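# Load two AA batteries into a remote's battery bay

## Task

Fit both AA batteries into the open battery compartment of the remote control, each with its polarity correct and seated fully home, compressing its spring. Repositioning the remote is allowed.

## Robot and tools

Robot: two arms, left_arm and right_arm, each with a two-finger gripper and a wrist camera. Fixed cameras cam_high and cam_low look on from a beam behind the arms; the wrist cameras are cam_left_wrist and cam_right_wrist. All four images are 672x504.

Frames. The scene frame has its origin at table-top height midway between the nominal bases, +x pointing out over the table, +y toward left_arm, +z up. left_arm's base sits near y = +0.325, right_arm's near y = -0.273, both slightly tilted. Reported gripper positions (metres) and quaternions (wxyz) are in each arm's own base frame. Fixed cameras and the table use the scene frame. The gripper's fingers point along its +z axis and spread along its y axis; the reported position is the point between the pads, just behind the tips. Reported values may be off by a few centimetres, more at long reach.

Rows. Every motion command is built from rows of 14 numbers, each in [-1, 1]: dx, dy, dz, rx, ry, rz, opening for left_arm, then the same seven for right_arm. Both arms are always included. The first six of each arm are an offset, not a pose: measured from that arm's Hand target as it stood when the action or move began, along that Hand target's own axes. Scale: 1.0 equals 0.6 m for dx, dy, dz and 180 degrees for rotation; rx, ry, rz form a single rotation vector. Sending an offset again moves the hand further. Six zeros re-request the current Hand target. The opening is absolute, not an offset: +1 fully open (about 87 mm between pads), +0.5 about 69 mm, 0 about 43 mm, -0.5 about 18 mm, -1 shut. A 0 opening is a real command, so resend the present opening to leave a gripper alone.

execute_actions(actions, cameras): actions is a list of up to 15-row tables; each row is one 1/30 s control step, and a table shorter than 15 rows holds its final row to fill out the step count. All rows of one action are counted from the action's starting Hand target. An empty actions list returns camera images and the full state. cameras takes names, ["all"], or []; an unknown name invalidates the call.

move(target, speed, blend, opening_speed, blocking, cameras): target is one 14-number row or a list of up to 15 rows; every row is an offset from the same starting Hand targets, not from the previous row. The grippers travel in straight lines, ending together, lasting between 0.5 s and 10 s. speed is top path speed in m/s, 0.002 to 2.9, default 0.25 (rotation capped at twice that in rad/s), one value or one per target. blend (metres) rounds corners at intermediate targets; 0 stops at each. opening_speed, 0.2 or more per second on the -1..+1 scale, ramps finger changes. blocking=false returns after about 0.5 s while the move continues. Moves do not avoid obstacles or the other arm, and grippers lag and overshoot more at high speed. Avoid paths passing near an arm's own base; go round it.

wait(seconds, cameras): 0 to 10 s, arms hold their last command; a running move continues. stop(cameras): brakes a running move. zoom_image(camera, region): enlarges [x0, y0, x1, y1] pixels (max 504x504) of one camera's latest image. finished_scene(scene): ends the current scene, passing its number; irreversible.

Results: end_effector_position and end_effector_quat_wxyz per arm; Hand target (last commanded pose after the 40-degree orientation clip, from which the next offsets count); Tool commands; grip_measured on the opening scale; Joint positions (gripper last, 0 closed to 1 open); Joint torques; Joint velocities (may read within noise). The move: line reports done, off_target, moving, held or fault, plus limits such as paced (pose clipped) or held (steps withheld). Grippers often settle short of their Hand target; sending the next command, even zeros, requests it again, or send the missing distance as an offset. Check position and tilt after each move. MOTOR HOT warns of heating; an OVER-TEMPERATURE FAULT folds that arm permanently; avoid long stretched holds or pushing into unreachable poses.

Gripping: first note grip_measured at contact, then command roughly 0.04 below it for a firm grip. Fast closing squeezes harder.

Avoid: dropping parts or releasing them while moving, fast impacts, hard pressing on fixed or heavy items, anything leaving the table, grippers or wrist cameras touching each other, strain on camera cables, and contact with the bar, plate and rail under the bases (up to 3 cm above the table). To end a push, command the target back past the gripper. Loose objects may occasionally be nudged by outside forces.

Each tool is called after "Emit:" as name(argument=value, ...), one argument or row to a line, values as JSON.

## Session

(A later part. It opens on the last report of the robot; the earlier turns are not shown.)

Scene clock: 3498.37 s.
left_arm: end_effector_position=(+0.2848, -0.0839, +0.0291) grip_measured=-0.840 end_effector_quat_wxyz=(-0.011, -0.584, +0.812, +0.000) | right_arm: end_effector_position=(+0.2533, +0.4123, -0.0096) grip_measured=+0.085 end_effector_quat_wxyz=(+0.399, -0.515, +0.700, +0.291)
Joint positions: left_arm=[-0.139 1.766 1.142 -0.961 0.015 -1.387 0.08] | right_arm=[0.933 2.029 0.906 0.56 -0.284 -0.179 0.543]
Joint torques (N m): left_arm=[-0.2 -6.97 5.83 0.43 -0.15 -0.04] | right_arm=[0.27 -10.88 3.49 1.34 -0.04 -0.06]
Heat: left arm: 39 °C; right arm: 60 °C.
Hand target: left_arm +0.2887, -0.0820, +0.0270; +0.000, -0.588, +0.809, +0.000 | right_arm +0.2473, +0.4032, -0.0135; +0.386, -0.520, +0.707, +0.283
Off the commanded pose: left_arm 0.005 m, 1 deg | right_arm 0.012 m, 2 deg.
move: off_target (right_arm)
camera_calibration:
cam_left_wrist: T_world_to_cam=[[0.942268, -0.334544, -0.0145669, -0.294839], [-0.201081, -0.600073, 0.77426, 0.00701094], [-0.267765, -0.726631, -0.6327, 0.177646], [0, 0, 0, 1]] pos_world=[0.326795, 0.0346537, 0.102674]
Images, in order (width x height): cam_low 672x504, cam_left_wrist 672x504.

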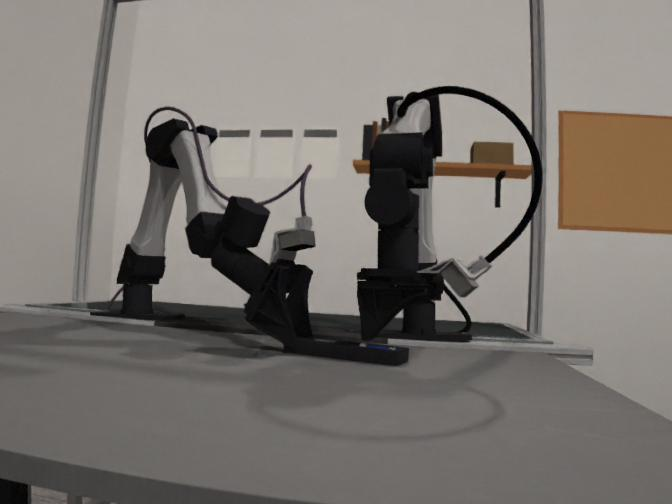

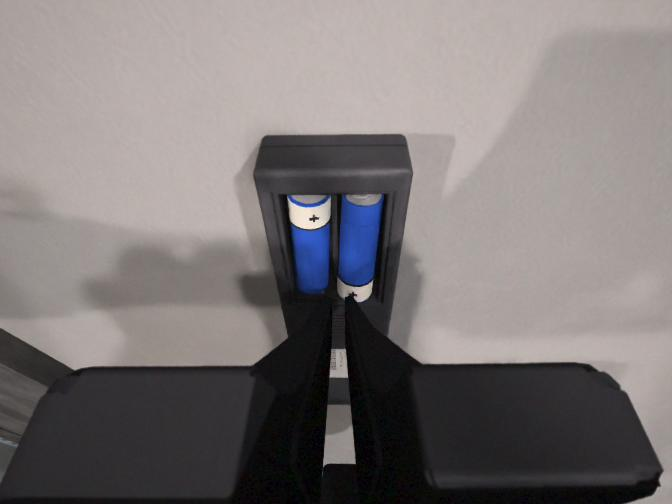

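Emit:
move(
  target=[
    [0.003,-0.0085,0,0,0,0,-0.84,0,0,0,0,0,0,0.02],
    [0.003,-0.0085,0.065,0,0,0,-0.84,0,0,0,0,0,0,0.02],
    [-0.062,-0.0085,0.065,0,0,0,-0.84,0,0,0,0,0,0,0.02],
  ],
  speed=0.05,
  cameras=["cam_low","cam_left_wrist"],
)

Emit:
zoom_image(
  camera="cam_left_wrist",
  region=[245, 170, 425, 350],
)

Emit:
zoom_image(
  camera="cam_low",
  region=[345, 325, 415, 370],
)

Scene clock: 3510.57 s.
left_arm: end_effector_position=(+0.2917, -0.0833, +0.0209) grip_measured=-0.839 end_effector_quat_wxyz=(-0.054, -0.578, +0.812, -0.062) | right_arm: end_effector_position=(+0.2533, +0.4123, -0.0096) grip_measured=+0.085 end_effector_quat_wxyz=(+0.399, -0.515, +0.700, +0.291)
Joint positions: left_arm=[-0.052 1.807 1.121 -0.893 0.164 -1.287 0.08] | right_arm=[0.933 2.029 0.906 0.56 -0.284 -0.179 0.543]
Joint torques (N m): left_arm=[2.13 -2.92 5.31 0.94 -1.52 0.1] | right_arm=[0.25 -10.89 3.47 1.34 -0.06 -0.07]
Heat: left arm: 39 °C; right arm: 61 °C.
Hand target: left_arm +0.3050, -0.0482, -0.0120; +0.000, -0.588, +0.809, +0.000 | right_arm +0.2473, +0.4032, -0.0135; +0.386, -0.520, +0.707, +0.283
Off the commanded pose: left_arm 0.050 m, 10 deg | right_arm 0.012 m, 2 deg.
move: off_target (left_arm, right_arm)
camera_calibration:
cam_left_wrist: T_world_to_cam=[[0.938773, -0.342474, 0.0376449, -0.302024], [-0.207488, -0.474739, 0.85532, 0.0257392], [-0.275054, -0.810762, -0.516731, 0.167271], [0, 0, 0, 1]] pos_world=[0.334881, 0.0444008, 0.0757887]
Images, in order (width x height): cam_low 672x504, cam_left_wrist 672x504.

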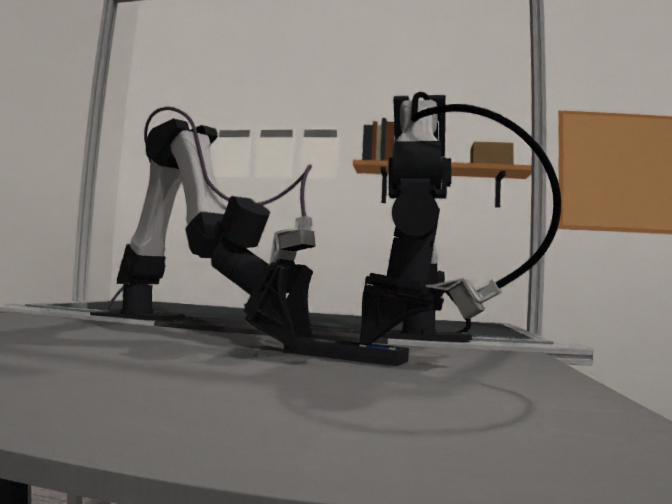

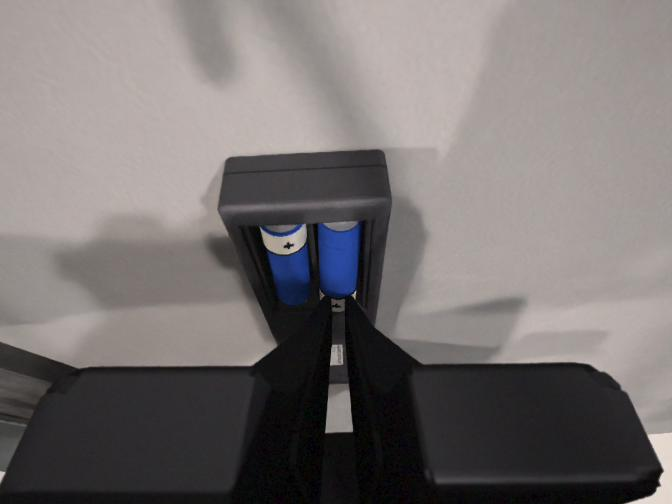

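Scaled by 2.800 from the camera's 672x504 image, which has a finer 960x720 frame.

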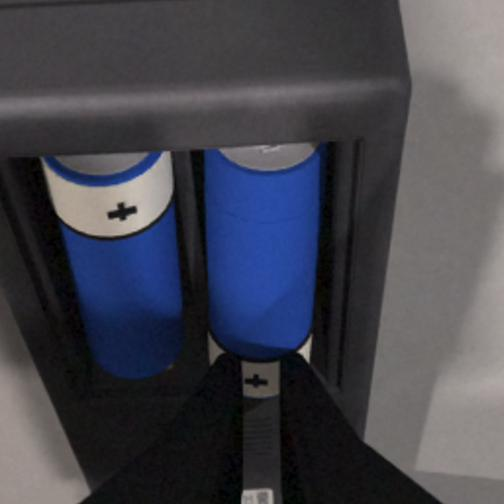

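Scaled by 7.200 from the camera's 672x504 image, which has a finer 960x720 frame.

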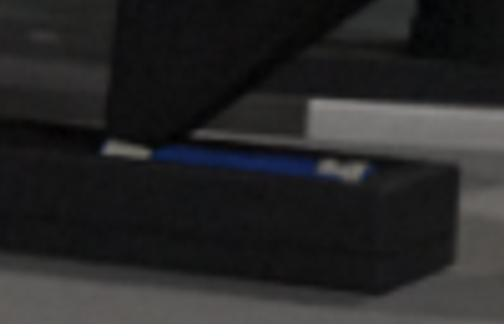

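Emit:
move(
  target=[
    [0.03,0,-0.02,0,0,0,-0.84,0,0,0,0,0,0,0.02],
    [0.05,0,-0.045,0,0,0,-0.84,0,0,0,0,0,0,0.02],
    [0.052,0,-0.13,0,0,0,-0.84,0,0,0,0,0,0,0.02],
  ],
  speed=0.06,
  cameras=["cam_low","cam_left_wrist"],
)

Emit:
zoom_image(
  camera="cam_left_wrist",
  region=[245, 120, 425, 300],
)

Emit:
zoom_image(
  camera="cam_low",
  region=[345, 325, 415, 370],
)

Scene clock: 3519.33 s.
left_arm: end_effector_position=(+0.2900, -0.0790, +0.0524) grip_measured=-0.840 end_effector_quat_wxyz=(-0.020, -0.586, +0.810, +0.007) | right_arm: end_effector_position=(+0.2533, +0.4123, -0.0096) grip_measured=+0.085 end_effector_quat_wxyz=(+0.399, -0.515, +0.700, +0.291)
Joint positions: left_arm=[-0.12 1.774 1.247 -1.083 0.016 -1.371 0.08] | right_arm=[0.933 2.029 0.906 0.56 -0.284 -0.179 0.543]
Joint torques (N m): left_arm=[-0.42 -9.63 8.65 0.01 -0.18 -0.02] | right_arm=[0.28 -10.84 3.48 1.32 -0.03 -0.05]
Heat: left arm: 39 °C; right arm: 62 °C.
Hand target: left_arm +0.2955, -0.0778, +0.0660; +0.000, -0.588, +0.809, +0.000 | right_arm +0.2473, +0.4032, -0.0135; +0.386, -0.520, +0.707, +0.283
Off the commanded pose: left_arm 0.015 m, 2 deg | right_arm 0.012 m, 2 deg.
move: off_target (left_arm, right_arm)
camera_calibration:
cam_left_wrist: T_world_to_cam=[[0.942827, -0.331252, -0.0367367, -0.296518], [-0.181256, -0.602133, 0.777549, -0.0131032], [-0.279685, -0.726435, -0.627749, 0.200524], [0, 0, 0, 1]] pos_world=[0.333274, 0.0395554, 0.125174]
Images, in order (width x height): cam_low 672x504, cam_left_wrist 672x504.

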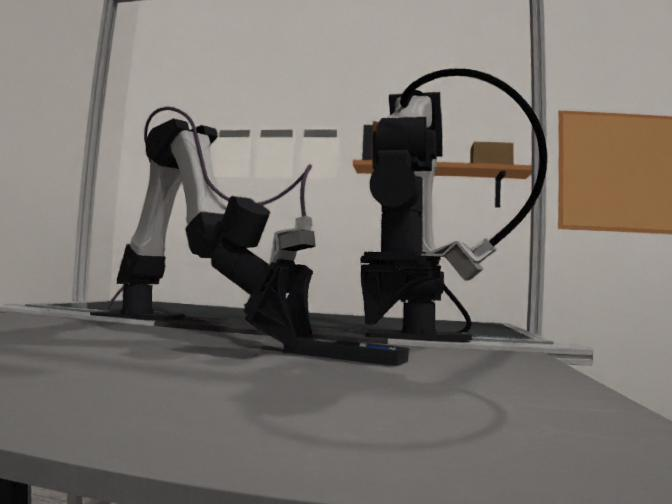

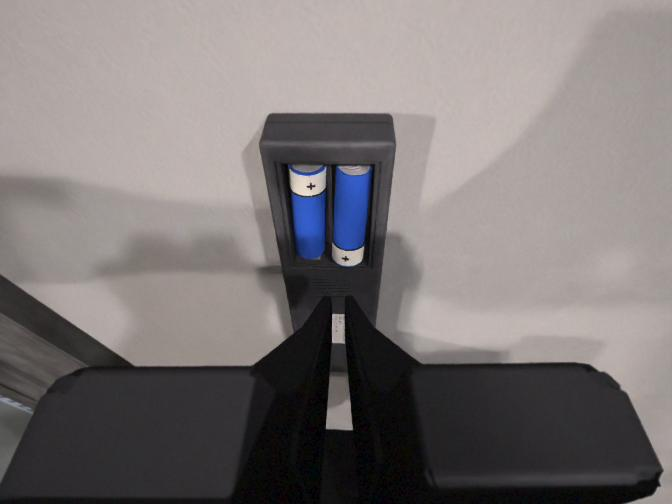

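Scaled by 2.800 from the camera's 672x504 image, which has a finer 960x720 frame.

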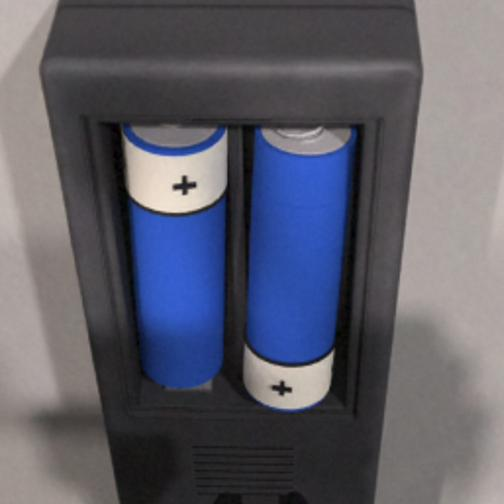

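Scaled by 7.200 from the camera's 672x504 image, which has a finer 960x720 frame.

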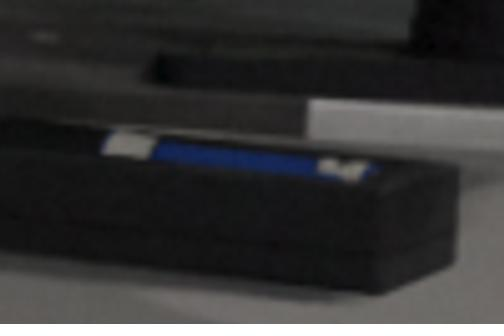

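Emit:
move(
  target=[
    [0.02,-0.0015,0.055,0,0,0,-0.84,0,0,0,0,0,0,0.02],
  ],
  speed=0.05,
  cameras=["cam_left_wrist"],
)

Emit:
zoom_image(
  camera="cam_left_wrist",
  region=[245, 150, 425, 330],
)

Scene clock: 3640.70 s.
left_arm: end_effector_position=(+0.2884, -0.0909, +0.0356) grip_measured=-0.840 end_effector_quat_wxyz=(-0.011, -0.585, +0.811, +0.000) | right_arm: end_effector_position=(+0.2533, +0.4123, -0.0096) grip_measured=+0.085 end_effector_quat_wxyz=(+0.399, -0.515, +0.700, +0.291)
Joint positions: left_arm=[-0.16 1.774 1.179 -0.991 0.016 -1.409 0.08] | right_arm=[0.933 2.029 0.906 0.56 -0.284 -0.179 0.543]
Joint torques (N m): left_arm=[-0.27 -6.97 5.9 0.42 -0.17 -0.02] | right_arm=[0.34 -10.86 3.55 1.33 -0.06 -0.05]
Heat: left arm: 43 °C; right arm: 63 °C.
Hand target: left_arm +0.2926, -0.0895, +0.0330; +0.000, -0.588, +0.809, +0.000 | right_arm +0.2473, +0.4032, -0.0135; +0.386, -0.520, +0.707, +0.283
Off the commanded pose: left_arm 0.005 m, 1 deg | right_arm 0.012 m, 2 deg.
move: off_target (right_arm)
camera_calibration:
cam_left_wrist: T_world_to_cam=[[0.942887, -0.332764, -0.0152616, -0.300471], [-0.199395, -0.6005, 0.774365, -0.00201739], [-0.266845, -0.727096, -0.632555, 0.177213], [0, 0, 0, 1]] pos_world=[0.330197, 0.0276536, 0.109074]
Images, in order (width x height): cam_left_wrist 672x504.

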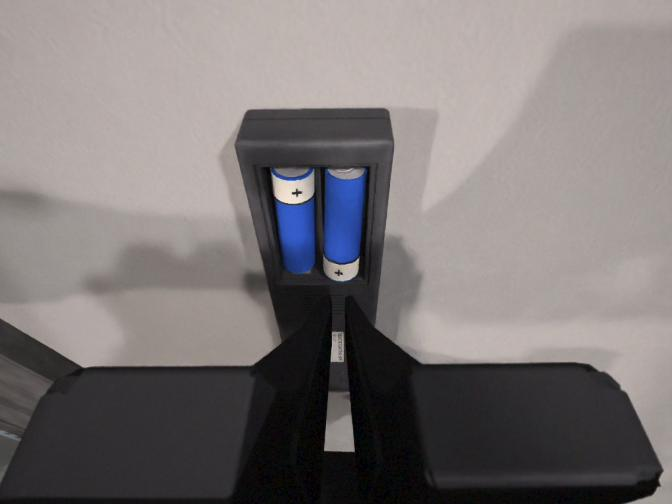

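Scaled by 2.800 from the camera's 672x504 image, which has a finer 960x720 frame.

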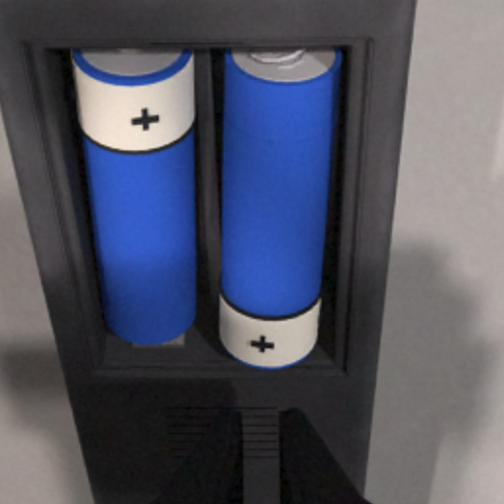

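Emit:
move(
  target=[
    [-0.003,-0.001,0.03,0,-0.055,0,-0.84,0,0,0,0,0,0,0.02],
    [-0.003,-0.001,0.113,0,-0.055,0,-0.84,0,0,0,0,0,0,0.02],
    [-0.045,-0.001,0.113,0,-0.055,0,-0.84,0,0,0,0,0,0,0.02],
  ],
  speed=0.05,
  cameras=["cam_low","cam_left_wrist"],
)

Emit:
zoom_image(
  camera="cam_left_wrist",
  region=[245, 170, 425, 350],
)

Emit:
zoom_image(
  camera="cam_low",
  region=[345, 325, 415, 370],
)

Scene clock: 3652.57 s.
left_arm: end_effector_position=(+0.2905, -0.0885, +0.0151) grip_measured=-0.838 end_effector_quat_wxyz=(+0.037, -0.578, +0.815, +0.000) | right_arm: end_effector_position=(+0.2536, +0.4122, -0.0096) grip_measured=+0.085 end_effector_quat_wxyz=(+0.399, -0.515, +0.701, +0.291)
Joint positions: left_arm=[-0.19 1.748 1.071 -0.842 -0.053 -1.422 0.081] | right_arm=[0.933 2.029 0.906 0.56 -0.282 -0.179 0.543]
Joint torques (N m): left_arm=[1.18 1.11 1.48 1.57 -1.21 -0.01] | right_arm=[0.32 -10.89 3.49 1.33 -0.06 -0.06]
Heat: left arm: 42 °C; right arm: 63 °C.
Hand target: left_arm +0.3014, -0.0640, -0.0348; +0.070, -0.586, +0.806, +0.051 | right_arm +0.2473, +0.4032, -0.0135; +0.386, -0.520, +0.707, +0.283
Off the commanded pose: left_arm 0.057 m, 7 deg | right_arm 0.012 m, 2 deg.
move: off_target (left_arm, right_arm)
camera_calibration:
cam_left_wrist: T_world_to_cam=[[0.936381, -0.348761, 0.0394383, -0.302303], [-0.268054, -0.638069, 0.721814, 0.0331604], [-0.226576, -0.686465, -0.690962, 0.159356], [0, 0, 0, 1]] pos_world=[0.328066, 0.0251192, 0.0980957]
Images, in order (width x height): cam_low 672x504, cam_left_wrist 672x504.

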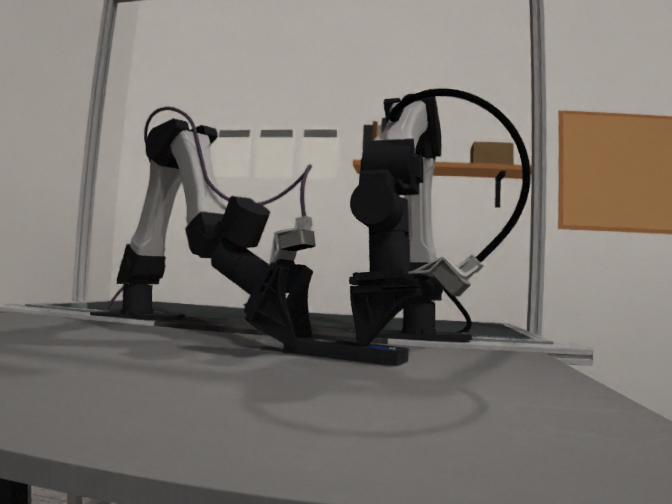

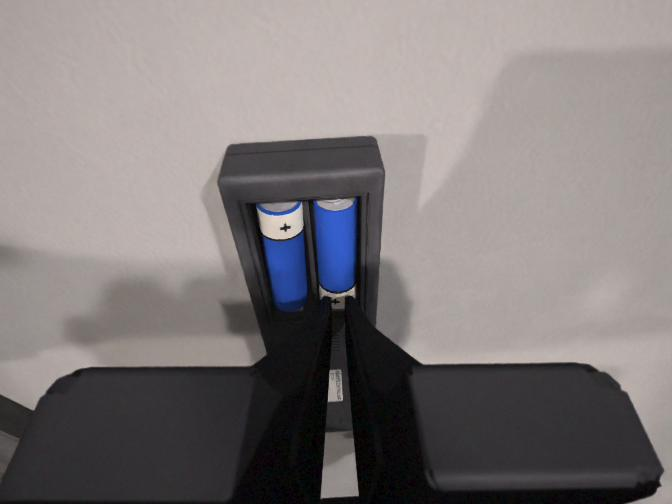

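Scaled by 2.800 from the camera's 672x504 image, which has a finer 960x720 frame.

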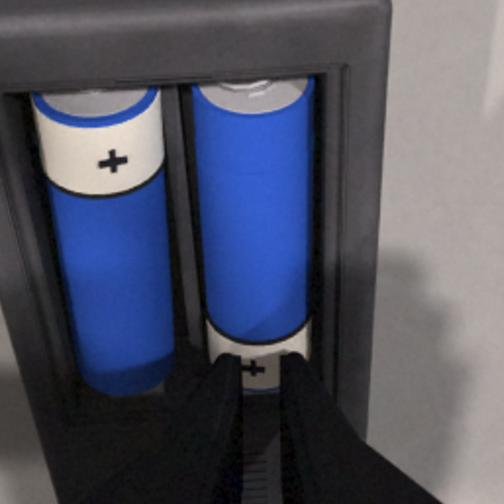

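Scaled by 7.200 from the camera's 672x504 image, which has a finer 960x720 frame.

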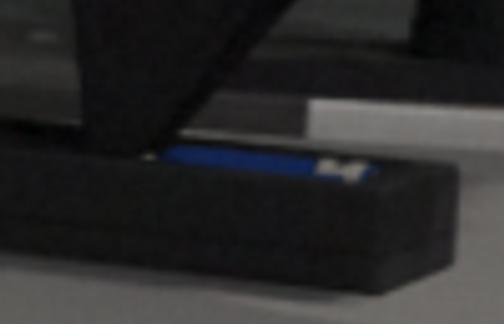

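Emit:
move(
  target=[
    [0.03,0,0,0,0,0,-0.84,0,0,0,0,0,0,0.02],
    [0.03,0,-0.06,0,0,0,-0.84,0,0,0,0,0,0,0.02],
    [0.03,0,-0.15,0,0.055,0,-0.84,0,0,0,0,0,0,0.02],
  ],
  speed=0.06,
  cameras=["cam_low","cam_left_wrist"],
)

Emit:
zoom_image(
  camera="cam_left_wrist",
  region=[245, 150, 425, 330],
)

Emit:
zoom_image(
  camera="cam_low",
  region=[345, 325, 415, 370],
)

Scene clock: 3665.50 s.
left_arm: end_effector_position=(+0.2868, -0.0959, +0.0428) grip_measured=-0.840 end_effector_quat_wxyz=(-0.002, -0.587, +0.810, +0.009) | right_arm: end_effector_position=(+0.2536, +0.4122, -0.0096) grip_measured=+0.085 end_effector_quat_wxyz=(+0.399, -0.515, +0.701, +0.291)
Joint positions: left_arm=[-0.191 1.76 1.196 -1.022 -0.009 -1.445 0.08] | right_arm=[0.933 2.029 0.906 0.56 -0.282 -0.179 0.543]
Joint torques (N m): left_arm=[0.69 -7.61 8.76 0.05 0.08 0.13] | right_arm=[0.32 -10.89 3.54 1.33 -0.05 -0.04]
Heat: left arm: 41 °C; right arm: 63 °C.
Hand target: left_arm +0.2912, -0.0956, +0.0507; +0.000, -0.588, +0.809, +0.000 | right_arm +0.2473, +0.4032, -0.0135; +0.386, -0.520, +0.707, +0.283
Off the commanded pose: left_arm 0.009 m, 1 deg | right_arm 0.012 m, 2 deg.
move: off_target (right_arm)
camera_calibration:
cam_left_wrist: T_world_to_cam=[[0.944487, -0.327997, -0.0190289, -0.300362], [-0.200112, -0.620237, 0.75846, -0.0119992], [-0.260575, -0.712548, -0.651442, 0.178151], [0, 0, 0, 1]] pos_world=[0.327708, 0.0209812, 0.119441]
Images, in order (width x height): cam_low 672x504, cam_left_wrist 672x504.

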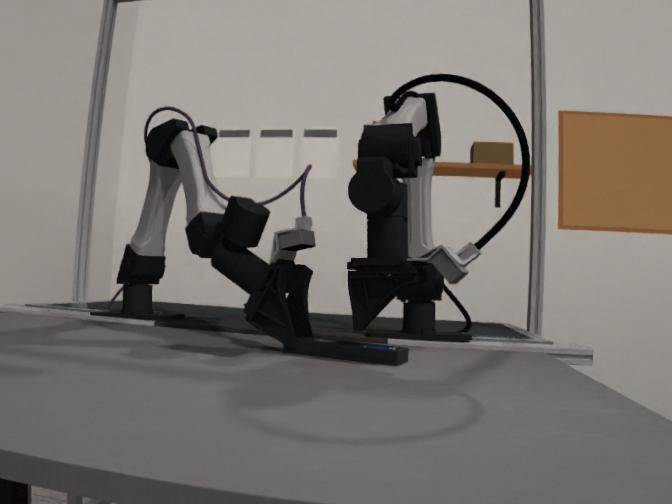

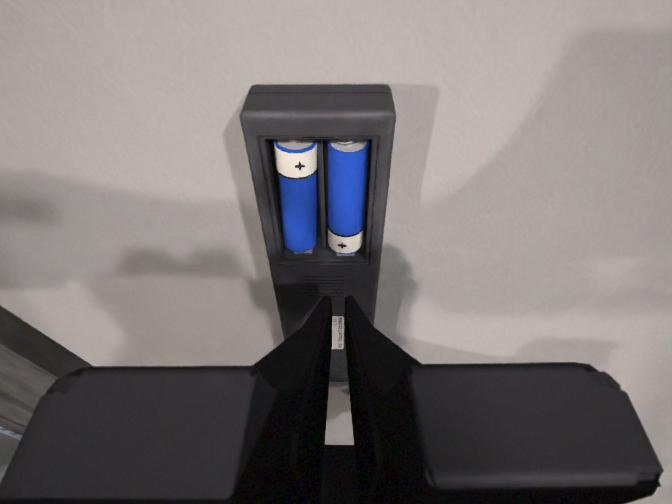

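Scaled by 2.800 from the camera's 672x504 image, which has a finer 960x720 frame.

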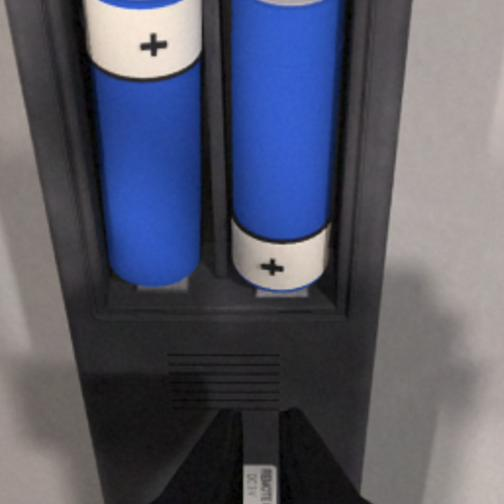

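Scaled by 7.200 from the camera's 672x504 image, which has a finer 960x720 frame.

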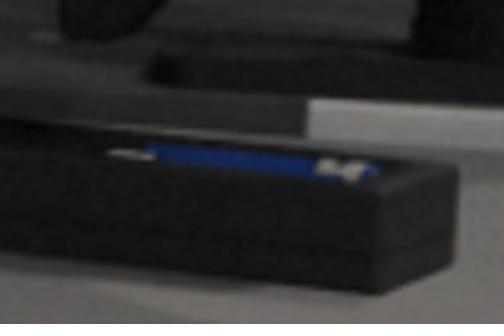

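Emit:
move(
  target=[
    [0,0,-0.08,0,0,0,-0.84,0,0,0,0,0,0,0.45],
    [0,0,-0.15,0,0,0,-0.84,0,0,-0.13,0,0,0,0.45],
  ],
  speed=0.1,
  opening_speed=0.6,
  cameras=["cam_high","cam_low","cam_left_wrist"],
)

Emit:
zoom_image(
  camera="cam_left_wrist",
  region=[235, 50, 435, 250],
)

Scene clock: 3674.47 s.
left_arm: end_effector_position=(+0.2898, -0.0966, +0.1250) grip_measured=-0.840 end_effector_quat_wxyz=(-0.011, -0.587, +0.809, +0.018) | right_arm: end_effector_position=(+0.2289, +0.3399, +0.0182) grip_measured=+0.450 end_effector_quat_wxyz=(+0.375, -0.516, +0.719, +0.275)
Joint positions: left_arm=[-0.191 1.746 1.51 -1.375 -0.008 -1.445 0.08] | right_arm=[0.865 1.715 0.688 0.386 -0.318 -0.22 0.725]
Joint torques (N m): left_arm=[0.64 -9.69 8.92 0 0.06 0.12] | right_arm=[-0.1 -9.63 4.75 1.74 -0.32 -0.1]
Heat: left arm: 41 °C; right arm: 63 °C.
Hand target: left_arm +0.2913, -0.0957, +0.1408; +0.000, -0.588, +0.809, +0.000 | right_arm +0.2277, +0.3407, +0.0289; +0.386, -0.520, +0.707, +0.283
Off the commanded pose: left_arm 0.016 m, 2 deg | right_arm 0.011 m, 2 deg.
move: off_target (left_arm, right_arm)
camera_calibration:
cam_left_wrist: T_world_to_cam=[[0.943686, -0.327876, -0.044196, -0.298511], [-0.18094, -0.623323, 0.760742, -0.0802093], [-0.276977, -0.709905, -0.647547, 0.236449], [0, 0, 0, 1]] pos_world=[0.332679, 0.0199859, 0.200938]
Images, in order (width x height): cam_high 672x504, cam_low 672x504, cam_left_wrist 672x504.

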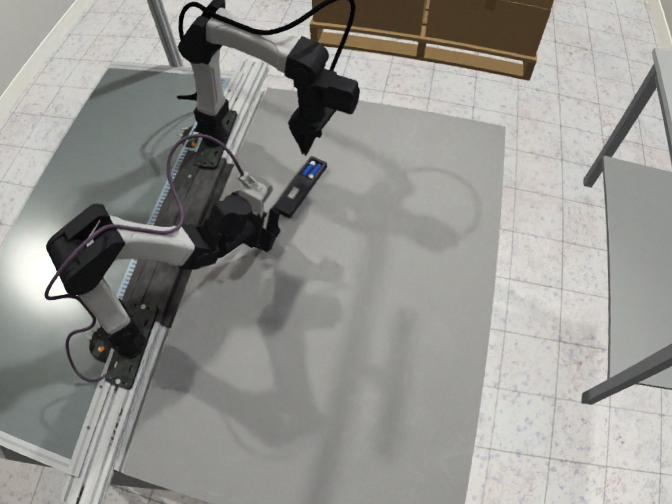

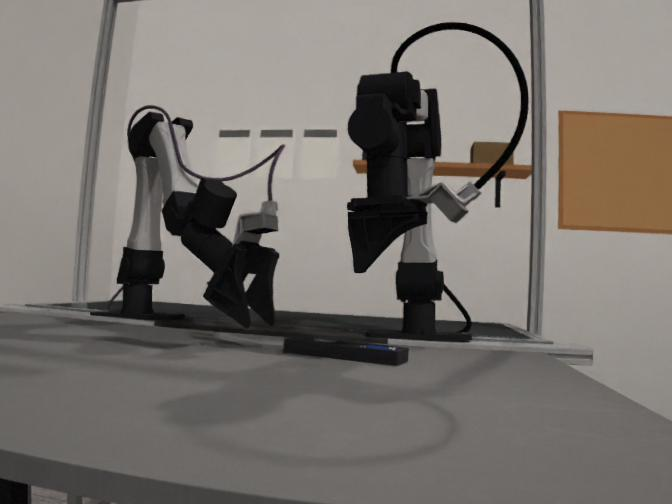

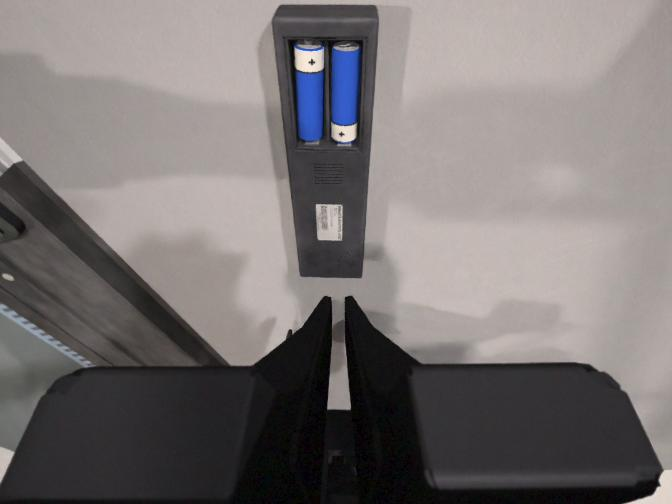

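Scaled by 2.520 from the camera's 672x504 image, which has a finer 960x720 frame.

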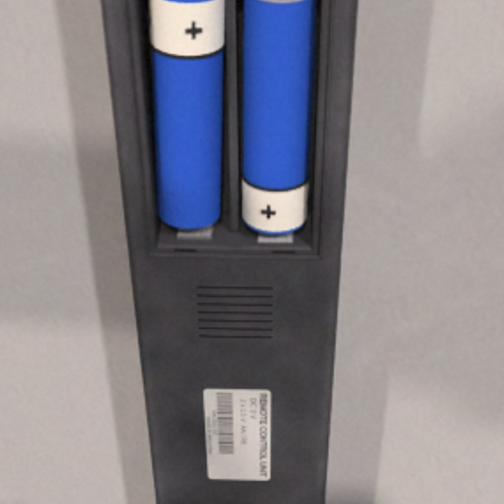

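Emit:
finished_scene(
  scene=1,
)

The scene is finished: the task was done.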